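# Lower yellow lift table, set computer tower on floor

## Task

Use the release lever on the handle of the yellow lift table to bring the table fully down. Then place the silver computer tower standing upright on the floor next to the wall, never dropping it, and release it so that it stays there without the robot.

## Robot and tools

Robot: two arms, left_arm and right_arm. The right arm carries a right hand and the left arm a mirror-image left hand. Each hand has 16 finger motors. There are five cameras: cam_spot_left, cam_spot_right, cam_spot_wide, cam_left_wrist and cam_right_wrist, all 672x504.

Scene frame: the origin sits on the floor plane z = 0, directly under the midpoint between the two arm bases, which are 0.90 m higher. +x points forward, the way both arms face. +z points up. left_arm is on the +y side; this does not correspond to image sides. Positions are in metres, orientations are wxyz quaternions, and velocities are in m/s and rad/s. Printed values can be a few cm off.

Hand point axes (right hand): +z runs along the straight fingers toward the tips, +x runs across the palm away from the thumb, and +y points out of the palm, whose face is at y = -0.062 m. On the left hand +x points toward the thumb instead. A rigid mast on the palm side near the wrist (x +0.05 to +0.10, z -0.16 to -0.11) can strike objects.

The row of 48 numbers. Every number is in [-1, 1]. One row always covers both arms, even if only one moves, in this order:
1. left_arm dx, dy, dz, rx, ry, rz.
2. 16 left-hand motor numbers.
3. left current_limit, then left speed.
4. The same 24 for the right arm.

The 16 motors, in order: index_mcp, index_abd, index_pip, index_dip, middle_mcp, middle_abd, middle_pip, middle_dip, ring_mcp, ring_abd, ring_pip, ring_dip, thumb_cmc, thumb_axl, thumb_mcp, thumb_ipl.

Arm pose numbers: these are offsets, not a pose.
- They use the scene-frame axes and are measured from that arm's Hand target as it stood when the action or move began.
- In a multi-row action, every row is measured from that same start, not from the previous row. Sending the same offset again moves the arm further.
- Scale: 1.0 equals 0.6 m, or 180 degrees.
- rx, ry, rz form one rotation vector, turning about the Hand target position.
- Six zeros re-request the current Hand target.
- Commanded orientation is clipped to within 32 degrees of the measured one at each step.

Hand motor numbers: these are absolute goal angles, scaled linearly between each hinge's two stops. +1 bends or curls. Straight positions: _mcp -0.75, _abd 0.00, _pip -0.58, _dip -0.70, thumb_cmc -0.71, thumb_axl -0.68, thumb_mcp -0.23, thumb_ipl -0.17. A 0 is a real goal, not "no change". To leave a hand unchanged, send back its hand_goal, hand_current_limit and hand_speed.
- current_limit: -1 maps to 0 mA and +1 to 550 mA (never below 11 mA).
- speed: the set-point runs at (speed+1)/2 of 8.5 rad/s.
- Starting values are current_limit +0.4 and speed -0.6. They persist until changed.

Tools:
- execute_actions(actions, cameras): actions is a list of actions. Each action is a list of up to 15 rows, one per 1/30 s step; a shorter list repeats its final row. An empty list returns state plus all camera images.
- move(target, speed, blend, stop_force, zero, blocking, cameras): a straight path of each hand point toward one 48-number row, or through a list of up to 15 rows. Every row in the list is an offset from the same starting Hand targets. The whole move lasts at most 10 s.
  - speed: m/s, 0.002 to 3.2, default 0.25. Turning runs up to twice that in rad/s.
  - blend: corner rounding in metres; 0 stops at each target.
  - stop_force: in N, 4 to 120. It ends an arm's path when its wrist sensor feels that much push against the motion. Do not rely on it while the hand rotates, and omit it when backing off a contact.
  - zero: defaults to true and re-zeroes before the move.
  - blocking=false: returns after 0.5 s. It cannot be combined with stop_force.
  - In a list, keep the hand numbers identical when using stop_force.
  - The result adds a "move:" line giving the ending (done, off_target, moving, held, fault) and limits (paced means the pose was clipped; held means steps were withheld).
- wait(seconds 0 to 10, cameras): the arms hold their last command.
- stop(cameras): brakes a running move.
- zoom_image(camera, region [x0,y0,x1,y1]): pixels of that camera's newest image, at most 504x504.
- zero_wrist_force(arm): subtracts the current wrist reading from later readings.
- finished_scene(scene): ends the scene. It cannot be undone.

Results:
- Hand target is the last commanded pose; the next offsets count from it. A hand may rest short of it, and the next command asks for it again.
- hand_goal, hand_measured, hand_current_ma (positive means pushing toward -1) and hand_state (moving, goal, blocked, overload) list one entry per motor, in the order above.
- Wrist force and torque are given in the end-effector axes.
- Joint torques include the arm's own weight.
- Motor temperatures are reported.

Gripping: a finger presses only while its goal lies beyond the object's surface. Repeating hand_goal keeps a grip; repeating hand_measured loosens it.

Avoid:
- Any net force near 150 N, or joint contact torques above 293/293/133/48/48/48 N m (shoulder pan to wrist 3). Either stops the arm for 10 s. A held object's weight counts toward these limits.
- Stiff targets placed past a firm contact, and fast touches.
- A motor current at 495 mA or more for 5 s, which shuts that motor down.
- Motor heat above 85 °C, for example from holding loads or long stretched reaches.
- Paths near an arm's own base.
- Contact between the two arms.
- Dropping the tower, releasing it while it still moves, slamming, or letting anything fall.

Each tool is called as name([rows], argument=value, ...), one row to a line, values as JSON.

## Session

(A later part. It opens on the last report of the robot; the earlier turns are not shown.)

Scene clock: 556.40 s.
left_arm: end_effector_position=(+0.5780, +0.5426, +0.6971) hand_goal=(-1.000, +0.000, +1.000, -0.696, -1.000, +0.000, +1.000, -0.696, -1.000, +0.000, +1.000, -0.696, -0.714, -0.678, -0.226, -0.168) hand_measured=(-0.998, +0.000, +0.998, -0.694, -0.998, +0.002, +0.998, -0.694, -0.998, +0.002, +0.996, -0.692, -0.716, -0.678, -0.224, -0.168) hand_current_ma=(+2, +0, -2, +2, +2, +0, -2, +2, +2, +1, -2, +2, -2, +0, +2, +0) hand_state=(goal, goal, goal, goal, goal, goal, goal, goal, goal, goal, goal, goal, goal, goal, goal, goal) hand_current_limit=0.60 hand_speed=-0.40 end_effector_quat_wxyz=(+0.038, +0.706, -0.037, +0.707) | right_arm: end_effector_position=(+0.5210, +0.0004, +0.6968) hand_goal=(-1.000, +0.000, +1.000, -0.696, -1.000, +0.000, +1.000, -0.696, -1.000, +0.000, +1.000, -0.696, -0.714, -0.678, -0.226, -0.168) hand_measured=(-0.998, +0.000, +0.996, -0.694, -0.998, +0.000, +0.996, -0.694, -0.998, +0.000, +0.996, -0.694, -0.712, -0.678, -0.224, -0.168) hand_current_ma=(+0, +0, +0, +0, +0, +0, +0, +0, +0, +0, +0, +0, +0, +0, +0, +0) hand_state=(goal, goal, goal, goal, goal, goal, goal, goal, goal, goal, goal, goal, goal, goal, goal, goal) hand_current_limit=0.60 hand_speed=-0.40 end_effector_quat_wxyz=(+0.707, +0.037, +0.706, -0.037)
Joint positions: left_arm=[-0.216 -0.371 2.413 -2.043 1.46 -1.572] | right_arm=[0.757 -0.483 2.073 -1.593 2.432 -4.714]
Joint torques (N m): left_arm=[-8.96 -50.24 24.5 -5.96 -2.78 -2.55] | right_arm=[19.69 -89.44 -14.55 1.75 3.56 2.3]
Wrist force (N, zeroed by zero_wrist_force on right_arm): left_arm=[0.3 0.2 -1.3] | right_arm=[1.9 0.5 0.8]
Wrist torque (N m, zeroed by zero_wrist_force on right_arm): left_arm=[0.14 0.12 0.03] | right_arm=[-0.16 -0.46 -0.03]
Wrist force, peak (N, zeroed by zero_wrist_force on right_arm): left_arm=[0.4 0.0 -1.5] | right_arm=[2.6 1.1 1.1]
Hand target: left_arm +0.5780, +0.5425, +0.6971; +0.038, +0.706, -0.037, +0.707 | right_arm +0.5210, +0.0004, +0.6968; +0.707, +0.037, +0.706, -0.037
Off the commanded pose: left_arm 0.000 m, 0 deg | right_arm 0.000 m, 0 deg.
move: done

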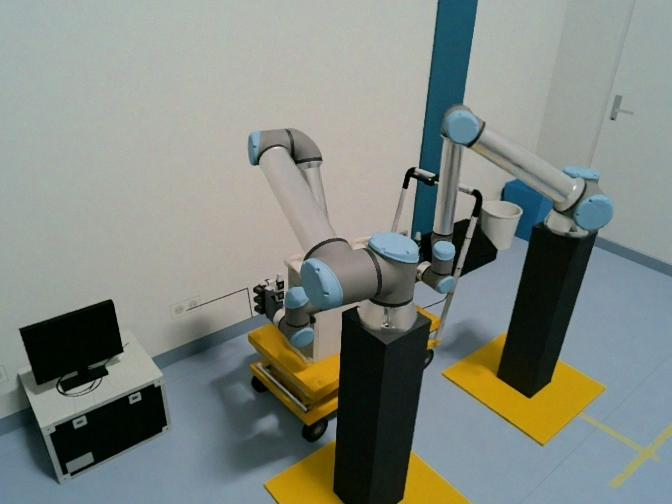

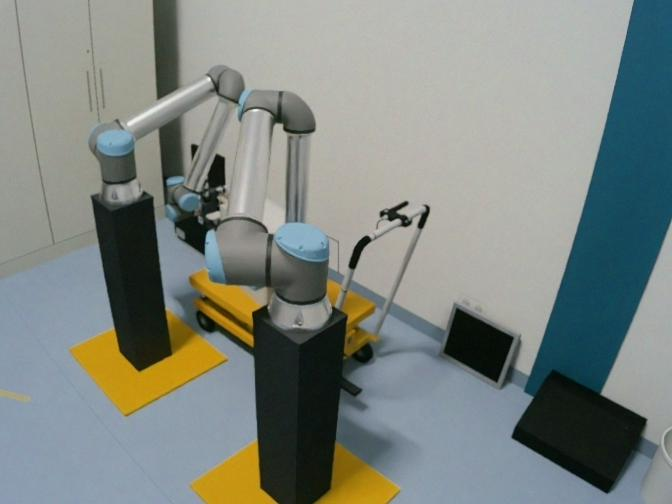

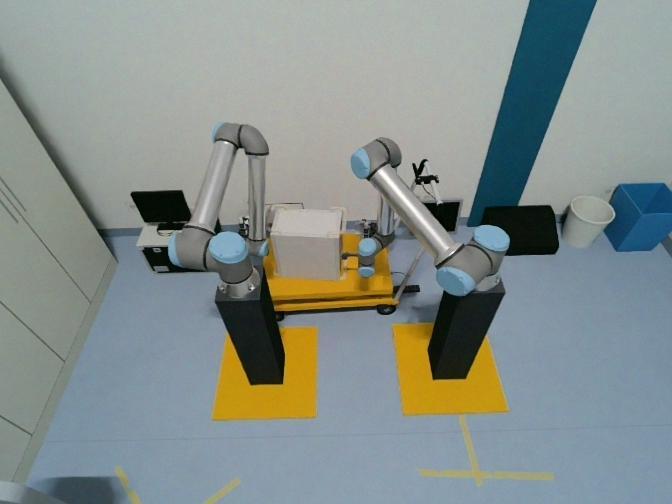

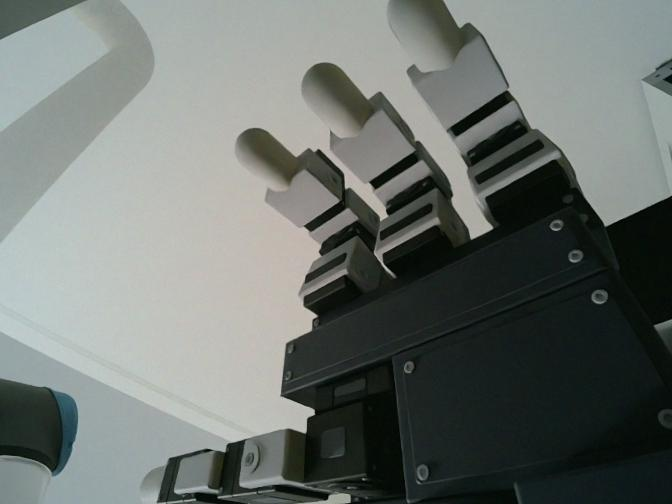

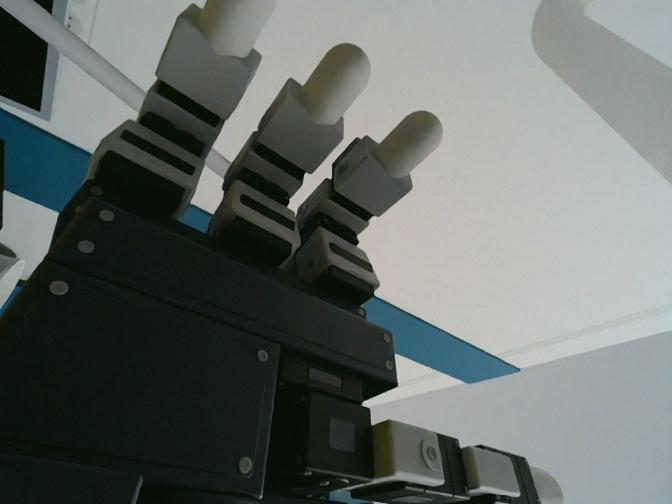

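move(target=[-0.0105,-0.0995,0,0,0,0,-1,0,1,-0.696,-1,0,1,-0.696,-1,0,1,-0.696,-0.714,-0.678,-0.226,-0.168,0.6,-0.4,0.0105,0.0995,0,0,0,0,-1,0,1,-0.696,-1,0,1,-0.696,-1,0,1,-0.696,-0.714,-0.678,-0.226,-0.168,0.6,-0.4], speed=0.05, stop_force=10)

move(target=[-0.0105,-0.0995,0,0,0,0,-1,0,1,-0.696,-1,0,1,-0.696,-1,0,1,-0.696,-0.714,-0.678,-0.226,-0.168,0.6,-0.4,0.0105,0.0995,0,0,0,0,-1,0,1,-0.696,-1,0,1,-0.696,-1,0,1,-0.696,-0.714,-0.678,-0.226,-0.168,0.6,-0.4], speed=0.015, stop_force=7, cameras=["all"])

Scene clock: 560.63 s.
left_arm: end_effector_position=(+0.5717, +0.4828, +0.6971) hand_goal=(-1.000, +0.000, +1.000, -0.696, -1.000, +0.000, +1.000, -0.696, -1.000, +0.000, +1.000, -0.696, -0.714, -0.678, -0.226, -0.168) hand_measured=(-0.998, +0.000, +0.998, -0.694, -0.998, +0.002, +0.998, -0.694, -0.998, +0.002, +0.996, -0.692, -0.716, -0.678, -0.224, -0.168) hand_current_ma=(+2, +0, -2, +2, +2, +0, -2, +2, +2, +1, -2, +2, -2, +0, +2, +0) hand_state=(goal, goal, goal, goal, goal, goal, goal, goal, goal, goal, goal, goal, goal, goal, goal, goal) hand_current_limit=0.60 hand_speed=-0.40 end_effector_quat_wxyz=(+0.038, +0.706, -0.037, +0.707) | right_arm: end_effector_position=(+0.5273, +0.0601, +0.6968) hand_goal=(-1.000, +0.000, +1.000, -0.696, -1.000, +0.000, +1.000, -0.696, -1.000, +0.000, +1.000, -0.696, -0.714, -0.678, -0.226, -0.168) hand_measured=(-0.998, +0.000, +0.996, -0.694, -0.998, +0.000, +0.996, -0.694, -0.998, +0.000, +0.996, -0.694, -0.712, -0.678, -0.224, -0.168) hand_current_ma=(+0, +0, +0, +0, +0, +0, +0, +0, +0, +0, +0, +0, +0, +0, +0, +0) hand_state=(goal, goal, goal, goal, goal, goal, goal, goal, goal, goal, goal, goal, goal, goal, goal, goal) hand_current_limit=0.60 hand_speed=-0.40 end_effector_quat_wxyz=(+0.707, +0.037, +0.706, -0.037)
Joint positions: left_arm=[-0.412 -0.346 2.442 -2.097 1.264 -1.572] | right_arm=[0.824 -0.479 1.969 -1.492 2.499 -4.714]
Joint torques (N m): left_arm=[-7.62 -46.57 26.05 -5.3 -3.38 2.91] | right_arm=[17.77 -66.74 -20.73 1.33 3.32 2.43]
Wrist force (N, zeroed by zero_wrist_force on right_arm): left_arm=[0.3 -0.1 -0.8] | right_arm=[1.7 1.0 1.3]
Wrist torque (N m, zeroed by zero_wrist_force on right_arm): left_arm=[0.07 0.12 0.03] | right_arm=[-0.11 -0.47 0.03]
Wrist force, peak (N, zeroed by zero_wrist_force on right_arm): left_arm=[0.9 -0.3 -1.1] | right_arm=[2.2 1.4 1.6]
Hand target: left_arm +0.5717, +0.4828, +0.6971; +0.038, +0.706, -0.037, +0.707 | right_arm +0.5273, +0.0601, +0.6968; +0.707, +0.037, +0.706, -0.037
Off the commanded pose: left_arm 0.000 m, 0 deg | right_arm 0.000 m, 0 deg.
move: done

Scene clock: 563.53 s.
left_arm: end_effector_position=(+0.5692, +0.4590, +0.6970) hand_goal=(-1.000, +0.000, +1.000, -0.696, -1.000, +0.000, +1.000, -0.696, -1.000, +0.000, +1.000, -0.696, -0.714, -0.678, -0.226, -0.168) hand_measured=(-1.000, +0.000, +0.998, -0.694, -1.000, +0.002, +1.000, -0.694, -1.000, +0.002, +1.000, -0.694, -0.716, -0.678, -0.224, -0.168) hand_current_ma=(+0, +0, +0, +2, +0, +0, +0, +1, +0, +1, +0, +1, -2, +0, +2, +0) hand_state=(goal, goal, goal, goal, goal, goal, goal, goal, goal, goal, goal, goal, goal, goal, goal, goal) hand_current_limit=0.60 hand_speed=-0.40 end_effector_quat_wxyz=(+0.038, +0.706, -0.037, +0.707) | right_arm: end_effector_position=(+0.5297, +0.0835, +0.6968) hand_goal=(-1.000, +0.000, +1.000, -0.696, -1.000, +0.000, +1.000, -0.696, -1.000, +0.000, +1.000, -0.696, -0.714, -0.678, -0.226, -0.168) hand_measured=(-1.000, +0.002, +1.000, -0.694, -1.000, +0.000, +1.000, -0.694, -1.000, +0.000, +1.000, -0.694, -0.712, -0.678, -0.224, -0.168) hand_current_ma=(+0, +0, +0, +0, +0, +0, +0, +0, +0, +0, +0, +0, +0, +0, +0, +0) hand_state=(goal, goal, goal, goal, goal, goal, goal, goal, goal, goal, goal, goal, goal, goal, goal, goal) hand_current_limit=0.60 hand_speed=-0.40 end_effector_quat_wxyz=(+0.707, +0.037, +0.706, -0.037)
Joint positions: left_arm=[-0.491 -0.338 2.449 -2.112 1.186 -1.572] | right_arm=[0.847 -0.475 1.927 -1.454 2.522 -4.714]
Joint torques (N m): left_arm=[8.09 -65.55 11.18 0.47 3.1 0.72] | right_arm=[-8.58 -95.74 4.31 -4.36 -2.47 -1.39]
Wrist force (N, zeroed by zero_wrist_force on right_arm): left_arm=[0.6 -1.8 -0.9] | right_arm=[-1.1 -4.1 1.7]
Wrist torque (N m, zeroed by zero_wrist_force on right_arm): left_arm=[0.20 0.10 0.13] | right_arm=[-0.01 -0.34 -0.04]
Wrist force, peak (N, zeroed by zero_wrist_force on right_arm): left_arm=[0.6 -13.7 -1.3] | right_arm=[-0.2 -16.2 0.9]
Hand target: left_arm +0.5692, +0.4590, +0.6970; +0.038, +0.706, -0.037, +0.707 (not the last commanded pose) | right_arm +0.5297, +0.0835, +0.6968; +0.707, +0.037, +0.706, -0.037 (not the last commanded pose)
Off the commanded pose: left_arm 0.036 m, 0 deg | right_arm 0.037 m, 0 deg.
move: contact (left_arm, right_arm)

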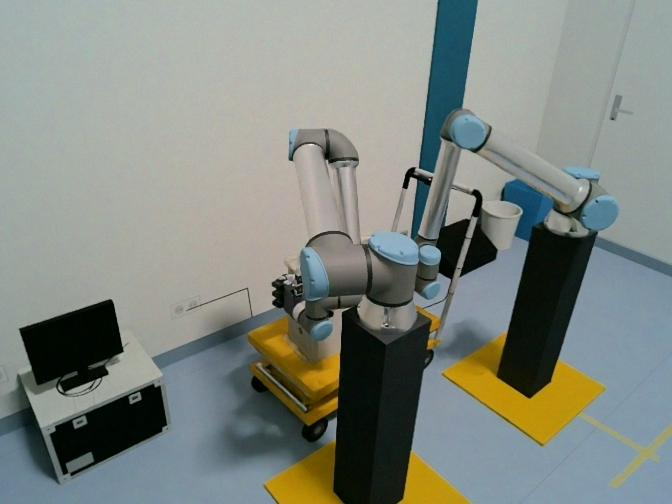

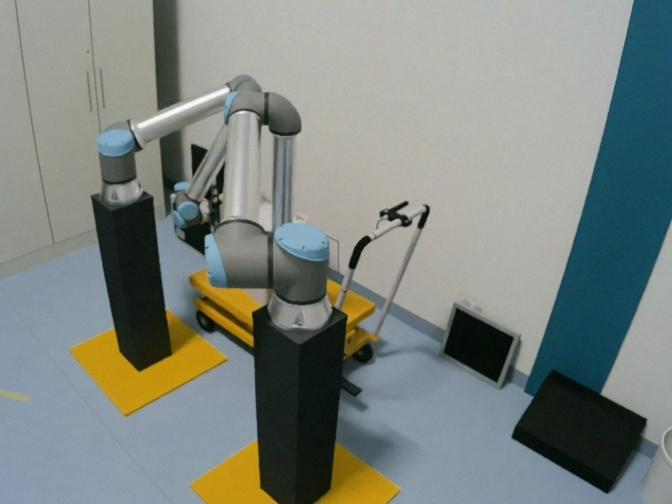

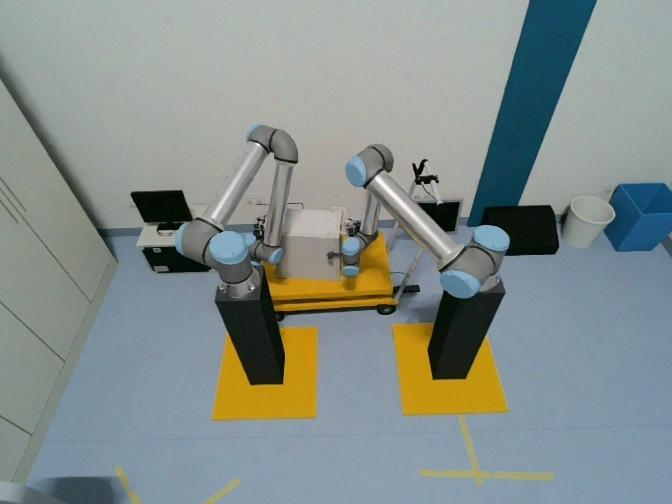

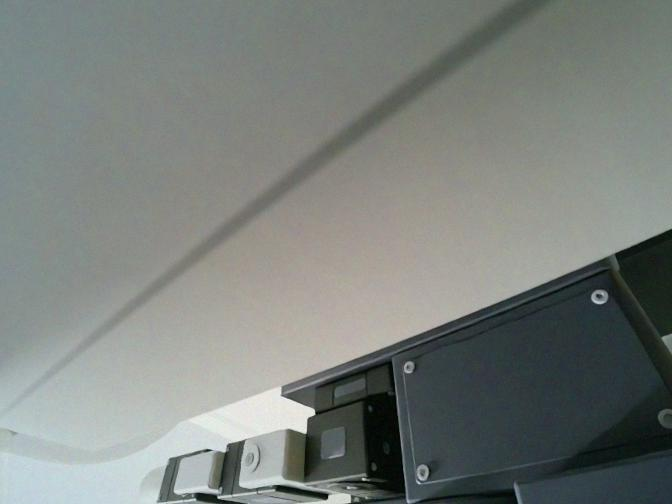

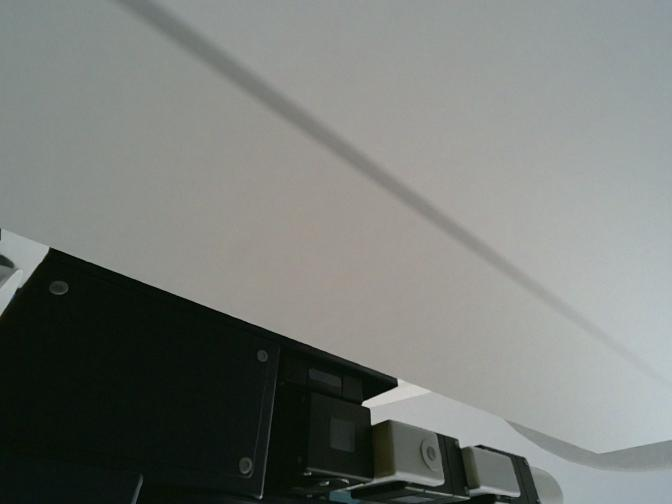

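move(target=[0,0,0.06,0,0,0,-1,0,1,-0.696,-1,0,1,-0.696,-1,0,1,-0.696,-0.714,-0.678,-0.226,-0.168,0.7,-0.4,0,0,0.06,0,0,0,-1,0,1,-0.696,-1,0,1,-0.696,-1,0,1,-0.696,-0.714,-0.678,-0.226,-0.168,0.7,-0.4], speed=0.01, stop_force=15, cameras=["all"])

Scene clock: 568.80 s.
left_arm: end_effector_position=(+0.5692, +0.4590, +0.7147) hand_goal=(-1.000, +0.000, +1.000, -0.696, -1.000, +0.000, +1.000, -0.696, -1.000, +0.000, +1.000, -0.696, -0.714, -0.678, -0.226, -0.168) hand_measured=(-1.000, +0.000, +0.998, -0.694, -1.000, +0.002, +1.000, -0.694, -1.000, +0.000, +1.000, -0.694, -0.716, -0.678, -0.224, -0.168) hand_current_ma=(+0, +0, -1, +1, +0, +0, +0, +1, +0, +0, +0, +1, -2, +0, +2, +0) hand_state=(goal, goal, goal, goal, goal, goal, goal, goal, goal, goal, goal, goal, goal, goal, goal, goal) hand_current_limit=0.70 hand_speed=-0.40 end_effector_quat_wxyz=(+0.038, +0.706, -0.037, +0.706) | right_arm: end_effector_position=(+0.5297, +0.0834, +0.7130) hand_goal=(-1.000, +0.000, +1.000, -0.696, -1.000, +0.000, +1.000, -0.696, -1.000, +0.000, +1.000, -0.696, -0.714, -0.678, -0.226, -0.168) hand_measured=(-1.000, -0.004, +1.000, -0.694, -1.000, +0.000, +1.000, -0.694, -1.000, +0.000, +1.000, -0.694, -0.712, -0.678, -0.224, -0.168) hand_current_ma=(+0, +0, +0, +0, +0, +0, +0, +0, +0, +0, +0, +0, +0, +0, +0, +0) hand_state=(goal, goal, goal, goal, goal, goal, goal, goal, goal, goal, goal, goal, goal, goal, goal, goal) hand_current_limit=0.70 hand_speed=-0.40 end_effector_quat_wxyz=(+0.707, +0.037, +0.706, -0.037)
Joint positions: left_arm=[-0.491 -0.378 2.471 -2.094 1.186 -1.572] | right_arm=[0.847 -0.503 1.941 -1.44 2.522 -4.714]
Joint torques (N m): left_arm=[2.88 -55.2 10.22 -9.01 1.25 -0.7] | right_arm=[-8.38 -79.98 -27.89 -7.12 0.77 0.54]
Wrist force (N, zeroed by zero_wrist_force on right_arm): left_arm=[-12.9 -3.7 -1.1] | right_arm=[12.8 -3.5 1.1]
Wrist torque (N m, zeroed by zero_wrist_force on right_arm): left_arm=[0.31 -0.38 -0.69] | right_arm=[0.00 0.13 0.47]
Wrist force, peak (N, zeroed by zero_wrist_force on right_arm): left_arm=[-19.3 -3.0 -0.6] | right_arm=[18.5 -2.4 1.7]
Hand target: left_arm +0.5692, +0.4590, +0.7147; +0.038, +0.706, -0.037, +0.706 (not the last commanded pose) | right_arm +0.5297, +0.0834, +0.7130; +0.707, +0.037, +0.706, -0.037 (not the last commanded pose)
Off the commanded pose: left_arm 0.018 m, 0 deg | right_arm 0.020 m, 0 deg.
move: contact (left_arm, right_arm)

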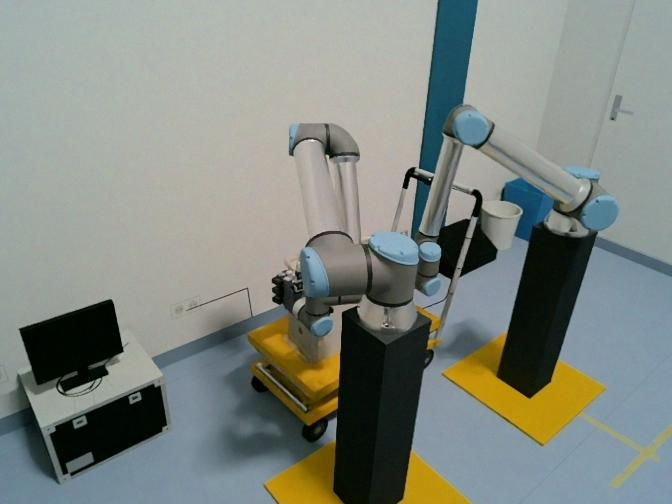

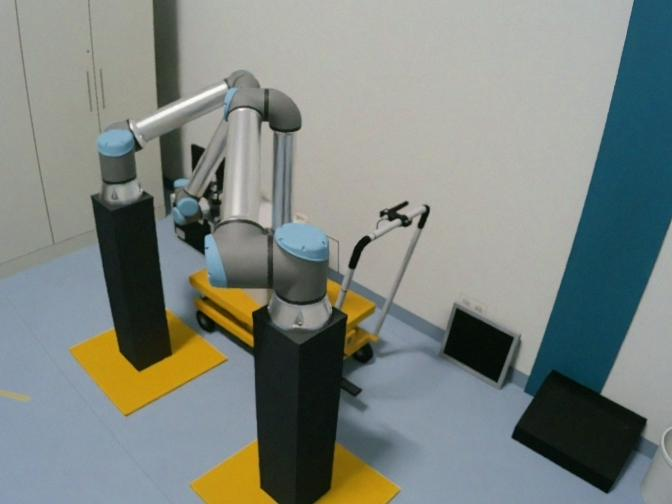

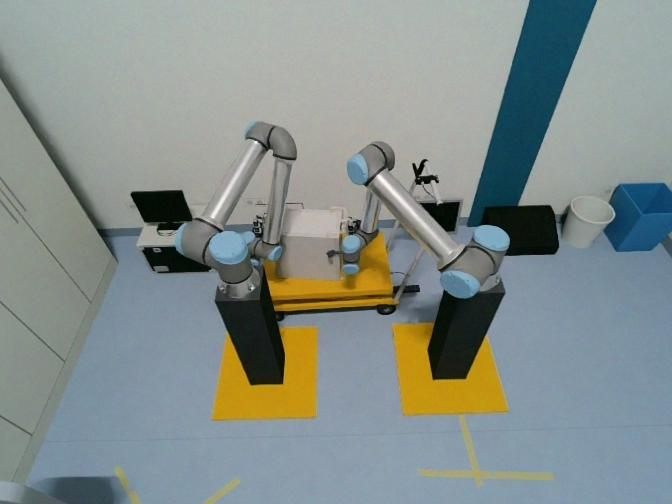

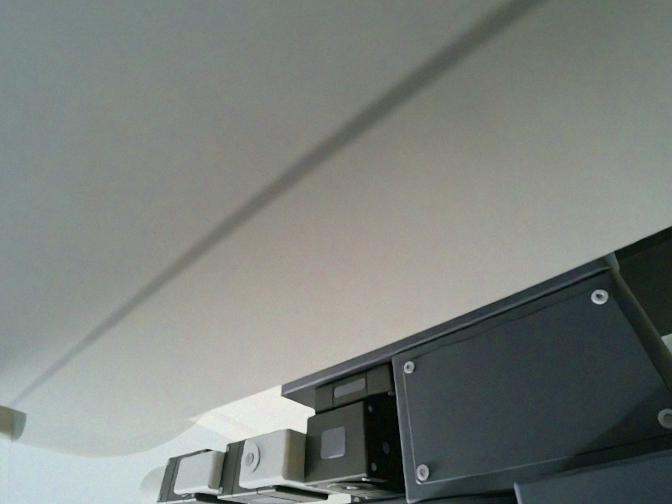

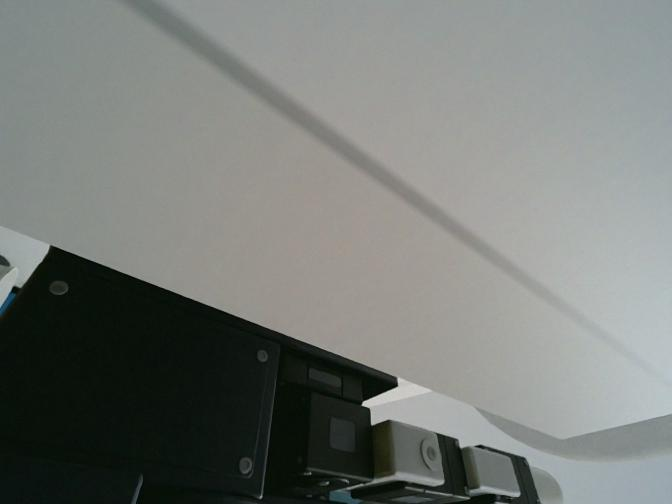

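move(target=[0,0,0.05,0,0,0,-1,0,1,-0.696,-1,0,1,-0.696,-1,0,1,-0.696,-0.714,-0.678,-0.226,-0.168,0.7,-0.4,0,0,0.05,0,0,0,-1,0,1,-0.696,-1,0,1,-0.696,-1,0,1,-0.696,-0.714,-0.678,-0.226,-0.168,0.7,-0.4], speed=0.01, stop_force=40, zero=false)

Scene clock: 572.77 s.
left_arm: end_effector_position=(+0.5691, +0.4590, +0.7164) hand_goal=(-1.000, +0.000, +1.000, -0.696, -1.000, +0.000, +1.000, -0.696, -1.000, +0.000, +1.000, -0.696, -0.714, -0.678, -0.226, -0.168) hand_measured=(-1.000, -0.006, +0.998, -0.694, -1.000, +0.002, +1.000, -0.694, -1.000, +0.000, +1.000, -0.694, -0.716, -0.678, -0.224, -0.168) hand_current_ma=(+0, -4, -2, +1, +0, +0, +0, +1, +0, +0, +0, +1, -2, +0, +2, +0) hand_state=(goal, goal, goal, goal, goal, goal, goal, goal, goal, goal, goal, goal, goal, goal, goal, goal) hand_current_limit=0.70 hand_speed=-0.40 end_effector_quat_wxyz=(+0.038, +0.706, -0.037, +0.706) | right_arm: end_effector_position=(+0.5297, +0.0834, +0.7147) hand_goal=(-1.000, +0.000, +1.000, -0.696, -1.000, +0.000, +1.000, -0.696, -1.000, +0.000, +1.000, -0.696, -0.714, -0.678, -0.226, -0.168) hand_measured=(-1.000, -0.008, +0.998, -0.694, -1.000, +0.000, +1.000, -0.694, -1.000, +0.000, +1.000, -0.694, -0.712, -0.678, -0.224, -0.168) hand_current_ma=(+0, -2, +0, +0, +0, +0, +0, +0, +0, +0, +0, +0, +0, +0, +0, +0) hand_state=(goal, goal, goal, goal, goal, goal, goal, goal, goal, goal, goal, goal, goal, goal, goal, goal) hand_current_limit=0.70 hand_speed=-0.40 end_effector_quat_wxyz=(+0.707, +0.037, +0.706, -0.037)
Joint positions: left_arm=[-0.491 -0.382 2.473 -2.092 1.186 -1.572] | right_arm=[0.847 -0.507 1.942 -1.438 2.522 -4.714]
Joint torques (N m): left_arm=[3.46 -68.56 10.33 -15.81 1.09 -0.5] | right_arm=[-4.66 -101.67 -37.11 -11.78 0.97 1.44]
Wrist force (N, zeroed by zero_wrist_force on right_arm): left_arm=[-40.0 -7.8 -0.8] | right_arm=[38.3 -6.1 1.4]
Wrist torque (N m, zeroed by zero_wrist_force on right_arm): left_arm=[0.37 -1.21 -1.96] | right_arm=[0.13 1.02 1.57]
Wrist force, peak (N, zeroed by zero_wrist_force on right_arm): left_arm=[-45.1 -8.2 -0.5] | right_arm=[44.3 -3.1 2.2]
Hand target: left_arm +0.5691, +0.4590, +0.7164; +0.038, +0.706, -0.037, +0.706 (not the last commanded pose) | right_arm +0.5297, +0.0834, +0.7147; +0.707, +0.037, +0.706, -0.037 (not the last commanded pose)
Off the commanded pose: left_arm 0.028 m, 0 deg | right_arm 0.028 m, 0 deg.
move: contact (left_arm, right_arm)

move(target=[0,0,0.05,0,0,0,-1,0,1,-0.696,-1,0,1,-0.696,-1,0,1,-0.696,-0.714,-0.678,-0.226,-0.168,0.7,-0.4,0,0,0.05,0,0,0,-1,0,1,-0.696,-1,0,1,-0.696,-1,0,1,-0.696,-0.714,-0.678,-0.226,-0.168,0.7,-0.4], speed=0.01, stop_force=75, zero=false)

Scene clock: 578.00 s.
left_arm: end_effector_position=(+0.5691, +0.4590, +0.7464) hand_goal=(-1.000, +0.000, +1.000, -0.696, -1.000, +0.000, +1.000, -0.696, -1.000, +0.000, +1.000, -0.696, -0.714, -0.678, -0.226, -0.168) hand_measured=(-1.002, -0.042, +1.000, -0.686, -1.000, +0.002, +1.000, -0.694, -1.000, +0.000, +1.000, -0.694, -0.716, -0.678, -0.224, -0.168) hand_current_ma=(-2, -71, +0, +11, +0, +0, +0, +1, +0, +0, +0, +1, -2, +0, +2, +0) hand_state=(goal, blocked, goal, goal, goal, goal, goal, goal, goal, goal, goal, goal, goal, goal, goal, goal) hand_current_limit=0.70 hand_speed=-0.40 end_effector_quat_wxyz=(+0.038, +0.706, -0.037, +0.706) | right_arm: end_effector_position=(+0.5297, +0.0834, +0.7447) hand_goal=(-1.000, +0.000, +1.000, -0.696, -1.000, +0.000, +1.000, -0.696, -1.000, +0.000, +1.000, -0.696, -0.714, -0.678, -0.226, -0.168) hand_measured=(-1.002, -0.060, +1.000, -0.690, -1.000, +0.000, +1.000, -0.694, -1.000, +0.000, +1.000, -0.694, -0.712, -0.678, -0.224, -0.168) hand_current_ma=(+0, -63, +0, +2, +0, +0, +0, +0, +0, +0, +0, +0, +0, +0, +0, +0) hand_state=(goal, blocked, goal, goal, goal, goal, goal, goal, goal, goal, goal, goal, goal, goal, goal, goal) hand_current_limit=0.70 hand_speed=-0.40 end_effector_quat_wxyz=(+0.707, +0.037, +0.706, -0.037)
Joint positions: left_arm=[-0.491 -0.453 2.509 -2.057 1.186 -1.572] | right_arm=[0.847 -0.559 1.966 -1.409 2.522 -4.714]
Joint torques (N m): left_arm=[-23.45 -101.75 17.75 -17.3 10.24 0.65] | right_arm=[29.92 -154.41 -33.7 -12.5 -11.14 1.72]
Wrist force (N, zeroed by zero_wrist_force on right_arm): left_arm=[-67.6 -31.3 -1.0] | right_arm=[68.3 -30.0 1.7]
Wrist torque (N m, zeroed by zero_wrist_force on right_arm): left_arm=[1.07 -1.86 -3.90] | right_arm=[0.88 1.85 3.55]
Wrist force, peak (N, zeroed by zero_wrist_force on right_arm): left_arm=[-67.9 -30.9 0.1] | right_arm=[68.5 -30.1 2.1]
Hand target: left_arm +0.5691, +0.4590, +0.7464; +0.038, +0.706, -0.037, +0.706 | right_arm +0.5297, +0.0834, +0.7447; +0.707, +0.037, +0.706, -0.037
Off the commanded pose: left_arm 0.000 m, 0 deg | right_arm 0.000 m, 0 deg.
move: done

wait(seconds=0.5, cameras=["all"])

zoom_image(camera="cam_spot_wide", region=[240, 180, 400, 300])

zoom_image(camera="cam_spot_left", region=[240, 240, 360, 400])

Scene clock: 579.67 s.
left_arm: end_effector_position=(+0.5691, +0.4590, +0.7464) hand_goal=(-1.000, +0.000, +1.000, -0.696, -1.000, +0.000, +1.000, -0.696, -1.000, +0.000, +1.000, -0.696, -0.714, -0.678, -0.226, -0.168) hand_measured=(-1.002, -0.042, +1.000, -0.686, -1.000, +0.002, +1.000, -0.694, -1.000, +0.000, +1.000, -0.694, -0.716, -0.678, -0.224, -0.168) hand_current_ma=(-2, -71, +0, +11, +0, +0, +0, +1, +0, +0, +0, +1, -2, +0, +2, +0) hand_state=(goal, blocked, goal, goal, goal, goal, goal, goal, goal, goal, goal, goal, goal, goal, goal, goal) hand_current_limit=0.70 hand_speed=-0.40 end_effector_quat_wxyz=(+0.038, +0.706, -0.037, +0.706) | right_arm: end_effector_position=(+0.5297, +0.0834, +0.7447) hand_goal=(-1.000, +0.000, +1.000, -0.696, -1.000, +0.000, +1.000, -0.696, -1.000, +0.000, +1.000, -0.696, -0.714, -0.678, -0.226, -0.168) hand_measured=(-1.002, -0.060, +1.000, -0.690, -1.000, +0.000, +1.000, -0.694, -1.000, +0.000, +1.000, -0.694, -0.712, -0.678, -0.224, -0.168) hand_current_ma=(+0, -63, +0, +2, +0, +0, +0, +0, +0, +0, +0, +0, +0, +0, +0, +0) hand_state=(goal, blocked, goal, goal, goal, goal, goal, goal, goal, goal, goal, goal, goal, goal, goal, goal) hand_current_limit=0.70 hand_speed=-0.40 end_effector_quat_wxyz=(+0.707, +0.037, +0.706, -0.037)
Joint positions: left_arm=[-0.491 -0.453 2.509 -2.057 1.186 -1.572] | right_arm=[0.847 -0.559 1.966 -1.409 2.522 -4.714]
Joint torques (N m): left_arm=[-20.69 -98.72 15.76 -17.81 10.31 0.17] | right_arm=[29.02 -155.44 -34.64 -12.65 -11.07 3.3]
Wrist force (N, zeroed by zero_wrist_force on right_arm): left_arm=[-67.0 -31.1 -0.4] | right_arm=[68.1 -29.9 1.9]
Wrist torque (N m, zeroed by zero_wrist_force on right_arm): left_arm=[1.04 -1.94 -3.85] | right_arm=[0.88 1.87 3.53]
Wrist force, peak (N, zeroed by zero_wrist_force on right_arm): left_arm=[-67.6 -31.4 -0.7] | right_arm=[68.5 -30.0 1.2]
Hand target: left_arm +0.5691, +0.4590, +0.7464; +0.038, +0.706, -0.037, +0.706 | right_arm +0.5297, +0.0834, +0.7447; +0.707, +0.037, +0.706, -0.037
Off the commanded pose: left_arm 0.000 m, 0 deg | right_arm 0.000 m, 0 deg.
wait: 0.50 s; at rest from the start

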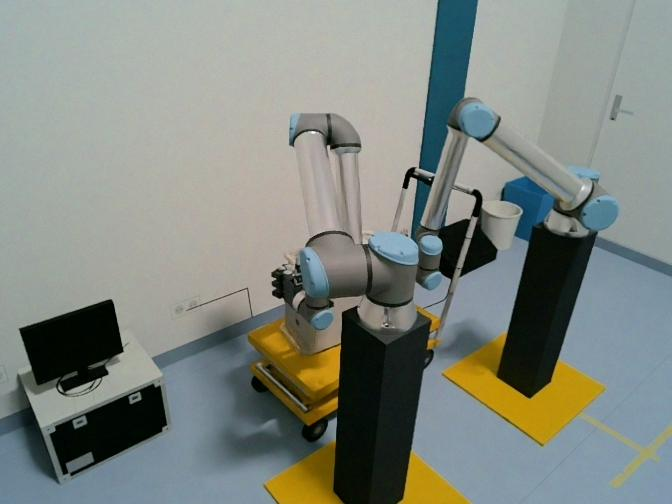

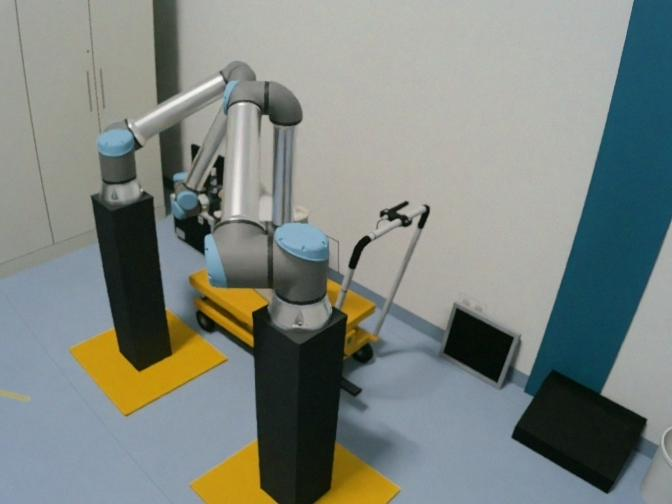

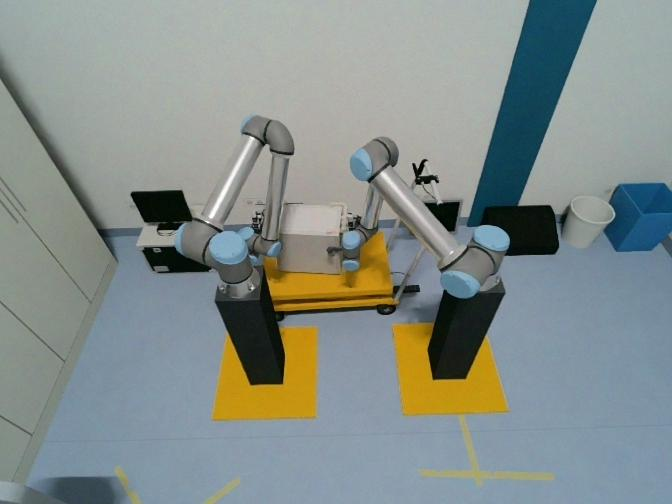

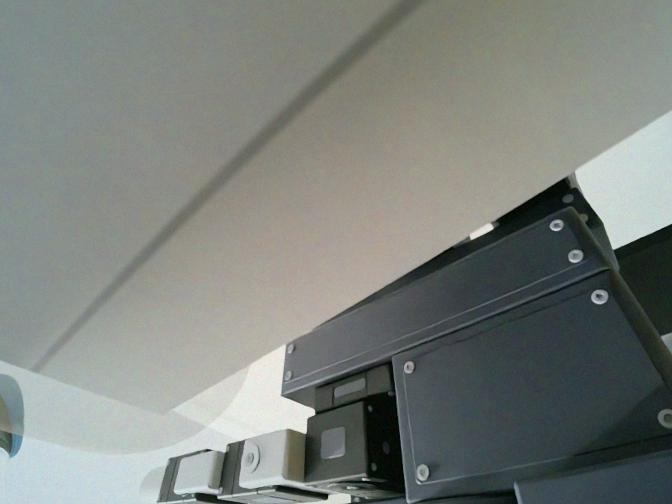

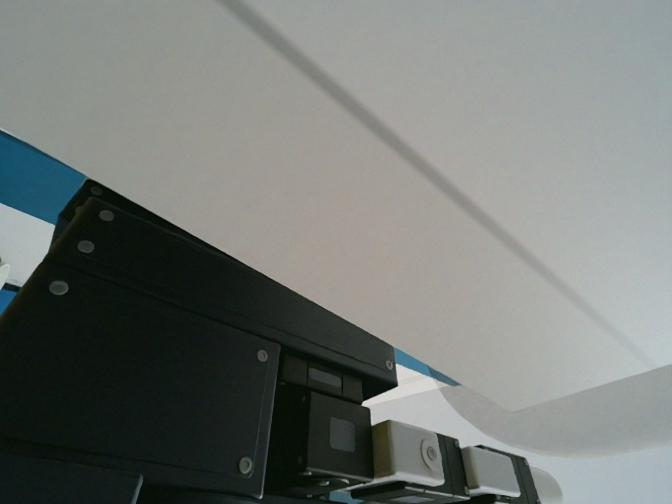

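Scaled by 3.150 from the camera's 672x504 image, which has a finer 960x720 frame.

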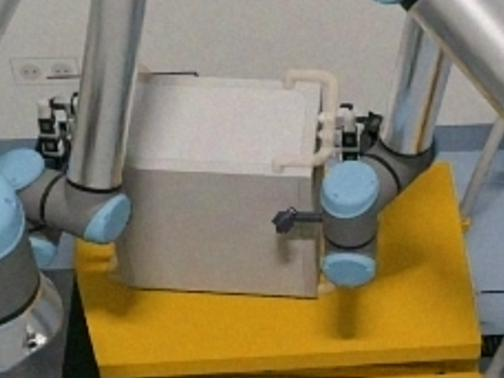

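Scaled by 3.150 from the camera's 672x504 image, which has a finer 960x720 frame.

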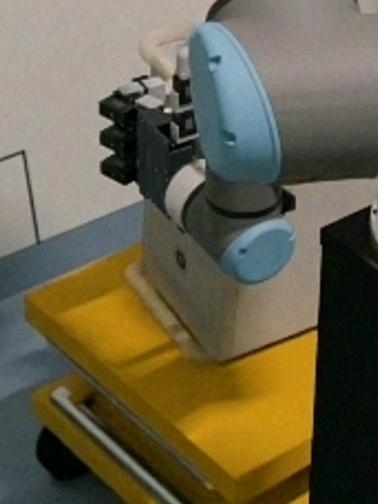

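move(target=[0,0,-0.058,0,0,0,-1,0,1,-0.696,-1,0,1,-0.696,-1,0,1,-0.696,-0.714,-0.678,-0.226,-0.168,0.7,-0.4,0,0,-0.058,0,0,0,-1,0,1,-0.696,-1,0,1,-0.696,-1,0,1,-0.696,-0.714,-0.678,-0.226,-0.168,0.7,-0.4], speed=0.012, cameras=["cam_spot_wide"])

zoom_image(camera="cam_spot_wide", region=[240, 180, 400, 300])

Scene clock: 589.10 s.
left_arm: end_effector_position=(+0.5691, +0.4590, +0.7118) hand_goal=(-1.000, +0.000, +1.000, -0.696, -1.000, +0.000, +1.000, -0.696, -1.000, +0.000, +1.000, -0.696, -0.714, -0.678, -0.226, -0.168) hand_measured=(-1.000, +0.004, +0.998, -0.698, -1.000, +0.002, +1.000, -0.694, -1.000, +0.000, +1.000, -0.694, -0.716, -0.678, -0.224, -0.168) hand_current_ma=(+0, +3, -2, -2, +0, +0, +0, +1, +0, +0, +0, +1, -2, +0, +2, +0) hand_state=(goal, goal, goal, goal, goal, goal, goal, goal, goal, goal, goal, goal, goal, goal, goal, goal) hand_current_limit=0.70 hand_speed=-0.40 end_effector_quat_wxyz=(+0.038, +0.706, -0.037, +0.706) | right_arm: end_effector_position=(+0.5297, +0.0835, +0.7102) hand_goal=(-1.000, +0.000, +1.000, -0.696, -1.000, +0.000, +1.000, -0.696, -1.000, +0.000, +1.000, -0.696, -0.714, -0.678, -0.226, -0.168) hand_measured=(-1.000, +0.008, +0.896, -0.726, -1.002, +0.016, +0.978, -0.708, -1.000, +0.010, +1.000, -0.694, -0.712, -0.678, -0.224, -0.168) hand_current_ma=(+0, +2, -210, -25, +0, +6, -14, -4, +0, +3, +0, +0, +0, +0, +0, +0) hand_state=(goal, goal, blocked, blocked, goal, goal, blocked, goal, goal, goal, goal, goal, goal, goal, goal, goal) hand_current_limit=0.70 hand_speed=-0.40 end_effector_quat_wxyz=(+0.707, +0.037, +0.706, -0.037)
Joint positions: left_arm=[-0.491 -0.371 2.467 -2.097 1.186 -1.572] | right_arm=[0.847 -0.499 1.938 -1.442 2.522 -4.714]
Joint torques (N m): left_arm=[-7.59 -49.13 11.36 -5.59 1.28 1.06] | right_arm=[27.03 -64.97 -32.31 -3.44 -6.16 0.28]
Wrist force (N, zeroed by zero_wrist_force on right_arm): left_arm=[0.9 1.7 -0.7] | right_arm=[-15.7 -27.5 4.0]
Wrist torque (N m, zeroed by zero_wrist_force on right_arm): left_arm=[0.31 0.04 -0.03] | right_arm=[0.91 -0.91 -0.88]
Wrist force, peak (N, zeroed by zero_wrist_force on right_arm): left_arm=[-67.7 -31.3 -0.9] | right_arm=[68.6 -30.2 1.7]
Hand target: left_arm +0.5691, +0.4590, +0.7116; +0.038, +0.706, -0.037, +0.706 | right_arm +0.5297, +0.0834, +0.7099; +0.707, +0.037, +0.706, -0.037
Off the commanded pose: left_arm 0.000 m, 0 deg | right_arm 0.000 m, 0 deg.
move: done
Images, in order (width x height): cam_spot_wide 672x504.

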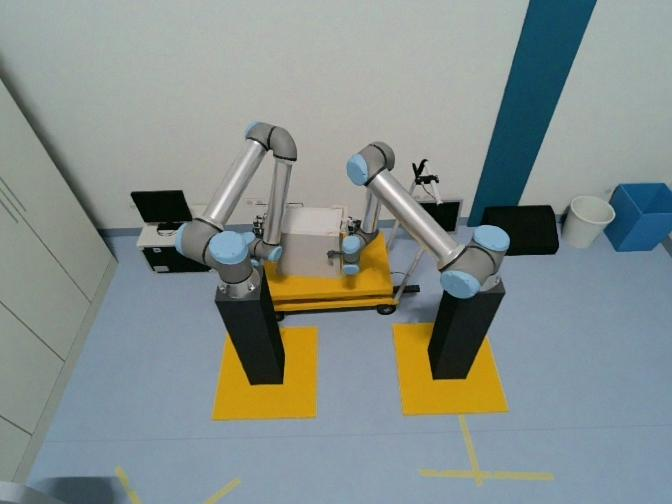

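Scaled by 3.150 from the camera's 672x504 image, which has a finer 960x720 frame.

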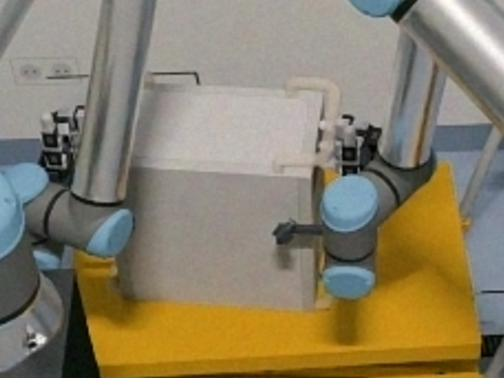

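move(target=[0.0035,0.0332,-0.01,0,0,0,-1,0,1,-0.696,-1,0,1,-0.696,-1,0,1,-0.696,-0.714,-0.678,-0.226,-0.168,0.7,-0.4,-0.0035,-0.0332,-0.01,0,0,0,-1,0,1,-0.696,-1,0,1,-0.696,-1,0,1,-0.696,-0.714,-0.678,-0.226,-0.168,0.7,-0.4], speed=0.03, cameras=["cam_left_wrist","cam_right_wrist","cam_spot_left"])

zoom_image(camera="cam_spot_left", region=[240, 240, 360, 400])

Scene clock: 591.70 s.
left_arm: end_effector_position=(+0.5712, +0.4788, +0.7056) hand_goal=(-1.000, +0.000, +1.000, -0.696, -1.000, +0.000, +1.000, -0.696, -1.000, +0.000, +1.000, -0.696, -0.714, -0.678, -0.226, -0.168) hand_measured=(-1.000, +0.004, +0.998, -0.698, -1.000, +0.002, +1.000, -0.694, -1.000, +0.000, +1.000, -0.694, -0.716, -0.678, -0.224, -0.168) hand_current_ma=(+0, +3, -2, -2, +0, +0, +0, +1, +0, +0, +0, +1, -2, +0, +2, +0) hand_state=(goal, goal, goal, goal, goal, goal, goal, goal, goal, goal, goal, goal, goal, goal, goal, goal) hand_current_limit=0.70 hand_speed=-0.40 end_effector_quat_wxyz=(+0.038, +0.706, -0.037, +0.706) end_effector_velocity=(+0.000, +0.001, +0.000) end_effector_angular_velocity=(-0.001, +0.001, -0.002) | right_arm: end_effector_position=(+0.5276, +0.0636, +0.7040) hand_goal=(-1.000, +0.000, +1.000, -0.696, -1.000, +0.000, +1.000, -0.696, -1.000, +0.000, +1.000, -0.696, -0.714, -0.678, -0.226, -0.168) hand_measured=(-1.000, +0.006, +0.996, -0.698, -1.000, +0.006, +0.996, -0.698, -1.000, +0.006, +1.000, -0.694, -0.712, -0.678, -0.224, -0.168) hand_current_ma=(+0, +1, +0, +0, +0, +1, +0, +0, +0, +1, +0, +0, +0, +0, +0, +0) hand_state=(goal, goal, goal, goal, goal, goal, goal, goal, goal, goal, goal, goal, goal, goal, goal, goal) hand_current_limit=0.70 hand_speed=-0.40 end_effector_quat_wxyz=(+0.707, +0.037, +0.706, -0.037)
Joint positions: left_arm=[-0.425 -0.363 2.454 -2.091 1.251 -1.572] | right_arm=[0.827 -0.492 1.969 -1.48 2.503 -4.714]
Joint velocities: left_arm=[0.004 0 -0.001 0.001 0.006 -0.002] | right_arm=[within noise]
Joint torques (N m): left_arm=[8.67 -48.45 11.28 0.4 2.2 -2.3] | right_arm=[-14.09 -67.52 8.31 -4.31 -2.62 -1.02]
Wrist force (N, zeroed by zero_wrist_force on right_arm): left_arm=[1.1 2.1 -0.7] | right_arm=[-2.6 1.8 2.1]
Wrist torque (N m, zeroed by zero_wrist_force on right_arm): left_arm=[0.36 0.01 -0.03] | right_arm=[-0.08 0.07 -0.34]
Wrist force, peak (N, zeroed by zero_wrist_force on right_arm): left_arm=[1.3 2.2 -0.6] | right_arm=[-17.4 -27.4 3.9]
Hand target: left_arm +0.5712, +0.4789, +0.7056; +0.038, +0.706, -0.037, +0.706 | right_arm +0.5276, +0.0635, +0.7039; +0.707, +0.037, +0.706, -0.037
Off the commanded pose: left_arm 0.000 m, 0 deg | right_arm 0.000 m, 0 deg.
move: done
Images, in order (width x height): cam_spot_left 672x504, cam_left_wrist 672x504, cam_right_wrist 672x504.

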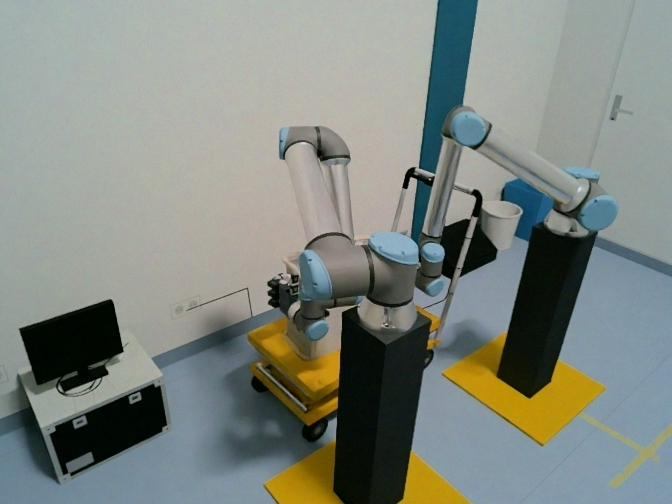

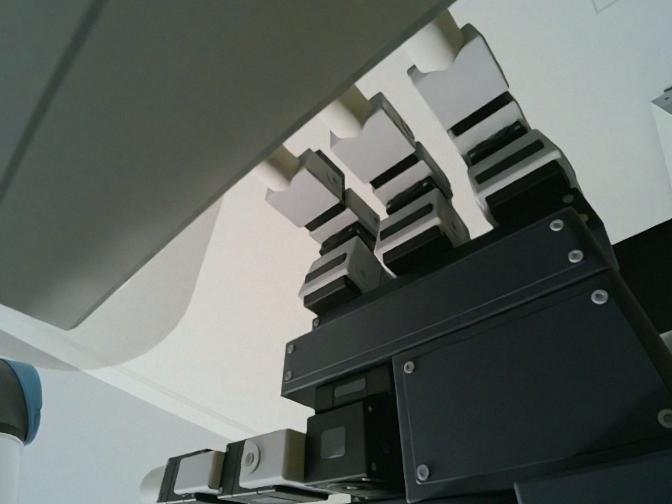

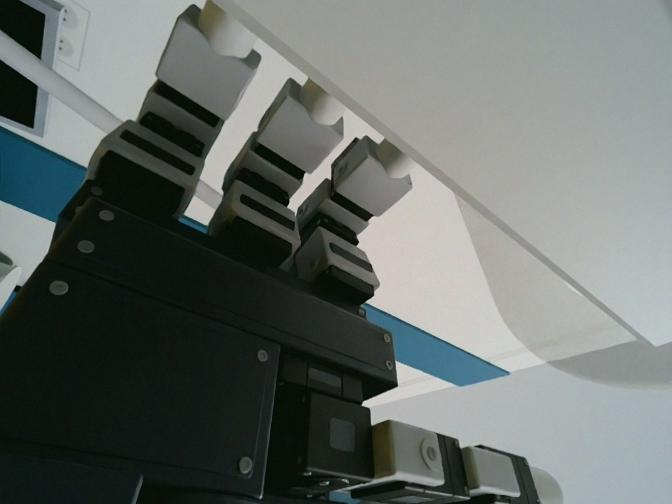

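Scaled by 3.150 from the camera's 672x504 image, which has a finer 960x720 frame.

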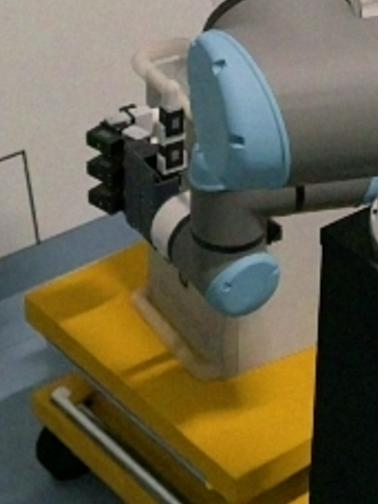

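move(target=[-0.0497,0.0052,0,0,0,0,-1,0,1,-0.696,-1,0,1,-0.696,-1,0,1,-0.696,-0.714,-0.678,-0.226,-0.168,0.7,-0.4,-0.0497,0.0052,0,0,0,0,-1,0,1,-0.696,-1,0,1,-0.696,-1,0,1,-0.696,-0.714,-0.678,-0.226,-0.168,0.7,-0.4], speed=0.05)

zero_wrist_force(arm="left_arm")

zero_wrist_force(arm="right_arm")

move(target=[-0.007,-0.0663,0,0,0,0,-1,0,1,-0.696,-1,0,1,-0.696,-1,0,1,-0.696,-0.714,-0.678,-0.226,-0.168,0.7,-0.4,0.007,0.0663,0,0,0,0,-1,0,1,-0.696,-1,0,1,-0.696,-1,0,1,-0.696,-0.714,-0.678,-0.226,-0.168,0.7,-0.4], speed=0.01, stop_force=5, cameras=["cam_left_wrist","cam_right_wrist"])

Scene clock: 599.00 s.
left_arm: end_effector_position=(+0.5415, +0.4821, +0.7056) hand_goal=(-1.000, +0.000, +1.000, -0.696, -1.000, +0.000, +1.000, -0.696, -1.000, +0.000, +1.000, -0.696, -0.714, -0.678, -0.226, -0.168) hand_measured=(-1.000, +0.004, +0.998, -0.698, -1.000, +0.002, +1.000, -0.694, -1.000, +0.000, +1.000, -0.694, -0.716, -0.678, -0.224, -0.168) hand_current_ma=(+0, +3, -2, -2, +0, +0, +0, +1, +0, +0, +0, +1, -2, +0, +2, +0) hand_state=(goal, goal, goal, goal, goal, goal, goal, goal, goal, goal, goal, goal, goal, goal, goal, goal) hand_current_limit=0.70 hand_speed=-0.40 end_effector_quat_wxyz=(+0.038, +0.706, -0.037, +0.706) | right_arm: end_effector_position=(+0.4979, +0.0666, +0.7039) hand_goal=(-1.000, +0.000, +1.000, -0.696, -1.000, +0.000, +1.000, -0.696, -1.000, +0.000, +1.000, -0.696, -0.714, -0.678, -0.226, -0.168) hand_measured=(-1.000, +0.006, +0.996, -0.698, -1.000, +0.006, +0.996, -0.698, -1.000, +0.006, +1.000, -0.694, -0.712, -0.678, -0.224, -0.168) hand_current_ma=(+0, +1, +0, +0, +0, +1, +0, +0, +0, +1, +0, +0, +0, +0, +0, +0) hand_state=(goal, goal, goal, goal, goal, goal, goal, goal, goal, goal, goal, goal, goal, goal, goal, goal) hand_current_limit=0.70 hand_speed=-0.40 end_effector_quat_wxyz=(+0.707, +0.037, +0.706, -0.037)
Joint positions: left_arm=[-0.462 -0.314 2.497 -2.184 1.215 -1.572] | right_arm=[0.869 -0.493 1.988 -1.497 2.544 -4.714]
Joint torques (N m): left_arm=[-6.42 -46.88 28.8 -5.51 -3.25 1.94] | right_arm=[18.62 -91.12 8.65 -4.22 3.39 -2.17]
Wrist force (N, zeroed by zero_wrist_force on right_arm): left_arm=[0.9 2.1 -0.5] | right_arm=[-2.7 2.2 1.4]
Wrist torque (N m, zeroed by zero_wrist_force on right_arm): left_arm=[0.34 0.06 -0.01] | right_arm=[0.05 0.09 -0.38]
Wrist force, peak (N, zeroed by zero_wrist_force on right_arm): left_arm=[1.3 2.3 -0.8] | right_arm=[-2.9 2.3 2.1]
Hand target: left_arm +0.5414, +0.4821, +0.7056; +0.038, +0.706, -0.037, +0.706 | right_arm +0.4978, +0.0666, +0.7039; +0.707, +0.037, +0.706, -0.037
Off the commanded pose: left_arm 0.000 m, 0 deg | right_arm 0.000 m, 0 deg.
move: done

Wrist force sensor zeroed.

Wrist force sensor zeroed.

Scene clock: 602.30 s.
left_arm: end_effector_position=(+0.5392, +0.4616, +0.7056) hand_goal=(-1.000, +0.000, +1.000, -0.696, -1.000, +0.000, +1.000, -0.696, -1.000, +0.000, +1.000, -0.696, -0.714, -0.678, -0.226, -0.168) hand_measured=(-1.000, +0.004, +0.998, -0.698, -1.000, +0.002, +1.000, -0.694, -1.000, +0.000, +1.000, -0.694, -0.716, -0.678, -0.224, -0.168) hand_current_ma=(+0, +3, -2, -2, +0, +0, +0, +1, +0, +0, +0, +1, -2, +0, +2, +0) hand_state=(goal, goal, goal, goal, goal, goal, goal, goal, goal, goal, goal, goal, goal, goal, goal, goal) hand_current_limit=0.70 hand_speed=-0.40 end_effector_quat_wxyz=(+0.038, +0.706, -0.037, +0.706) | right_arm: end_effector_position=(+0.4998, +0.0860, +0.7039) hand_goal=(-1.000, +0.000, +1.000, -0.696, -1.000, +0.000, +1.000, -0.696, -1.000, +0.000, +1.000, -0.696, -0.714, -0.678, -0.226, -0.168) hand_measured=(-1.000, +0.006, +0.998, -0.698, -1.000, +0.006, +0.998, -0.698, -1.000, +0.006, +1.000, -0.694, -0.712, -0.678, -0.224, -0.168) hand_current_ma=(+0, +1, +0, +0, +0, +1, +0, +0, +0, +1, +0, +0, +0, +0, +0, +0) hand_state=(goal, goal, goal, goal, goal, goal, goal, goal, goal, goal, goal, goal, goal, goal, goal, goal) hand_current_limit=0.70 hand_speed=-0.40 end_effector_quat_wxyz=(+0.707, +0.037, +0.706, -0.037)
Joint positions: left_arm=[-0.537 -0.306 2.504 -2.199 1.14 -1.572] | right_arm=[0.887 -0.49 1.952 -1.465 2.562 -4.715]
Joint torques (N m): left_arm=[9.43 -62.72 14.86 0.86 3.31 2.93] | right_arm=[-9.82 -90.09 4.74 -4.2 -2.98 -1.77]
Wrist force (N, zeroed by zero_wrist_force): left_arm=[0.4 -2.5 0.2] | right_arm=[-0.8 -6.2 0.2]
Wrist torque (N m, zeroed by zero_wrist_force): left_arm=[0.07 -0.01 0.18] | right_arm=[0.01 -0.12 0.09]
Wrist force, peak (N, zeroed by zero_wrist_force): left_arm=[0.6 -10.0 0.0] | right_arm=[-0.9 -12.7 -0.3]
Hand target: left_arm +0.5393, +0.4616, +0.7056; +0.038, +0.706, -0.037, +0.706 (not the last commanded pose) | right_arm +0.4998, +0.0860, +0.7039; +0.707, +0.037, +0.706, -0.037 (not the last commanded pose)
Off the commanded pose: left_arm 0.019 m, 0 deg | right_arm 0.020 m, 0 deg.
move: contact (left_arm, right_arm)
Images, in order (width x height): cam_left_wrist 672x504, cam_right_wrist 672x504.

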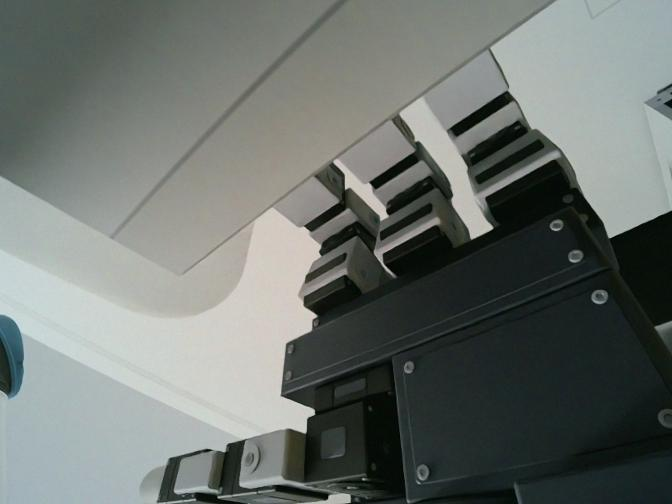

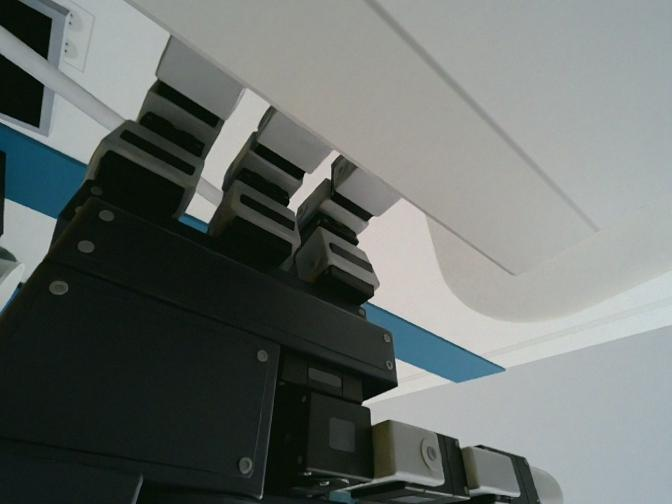

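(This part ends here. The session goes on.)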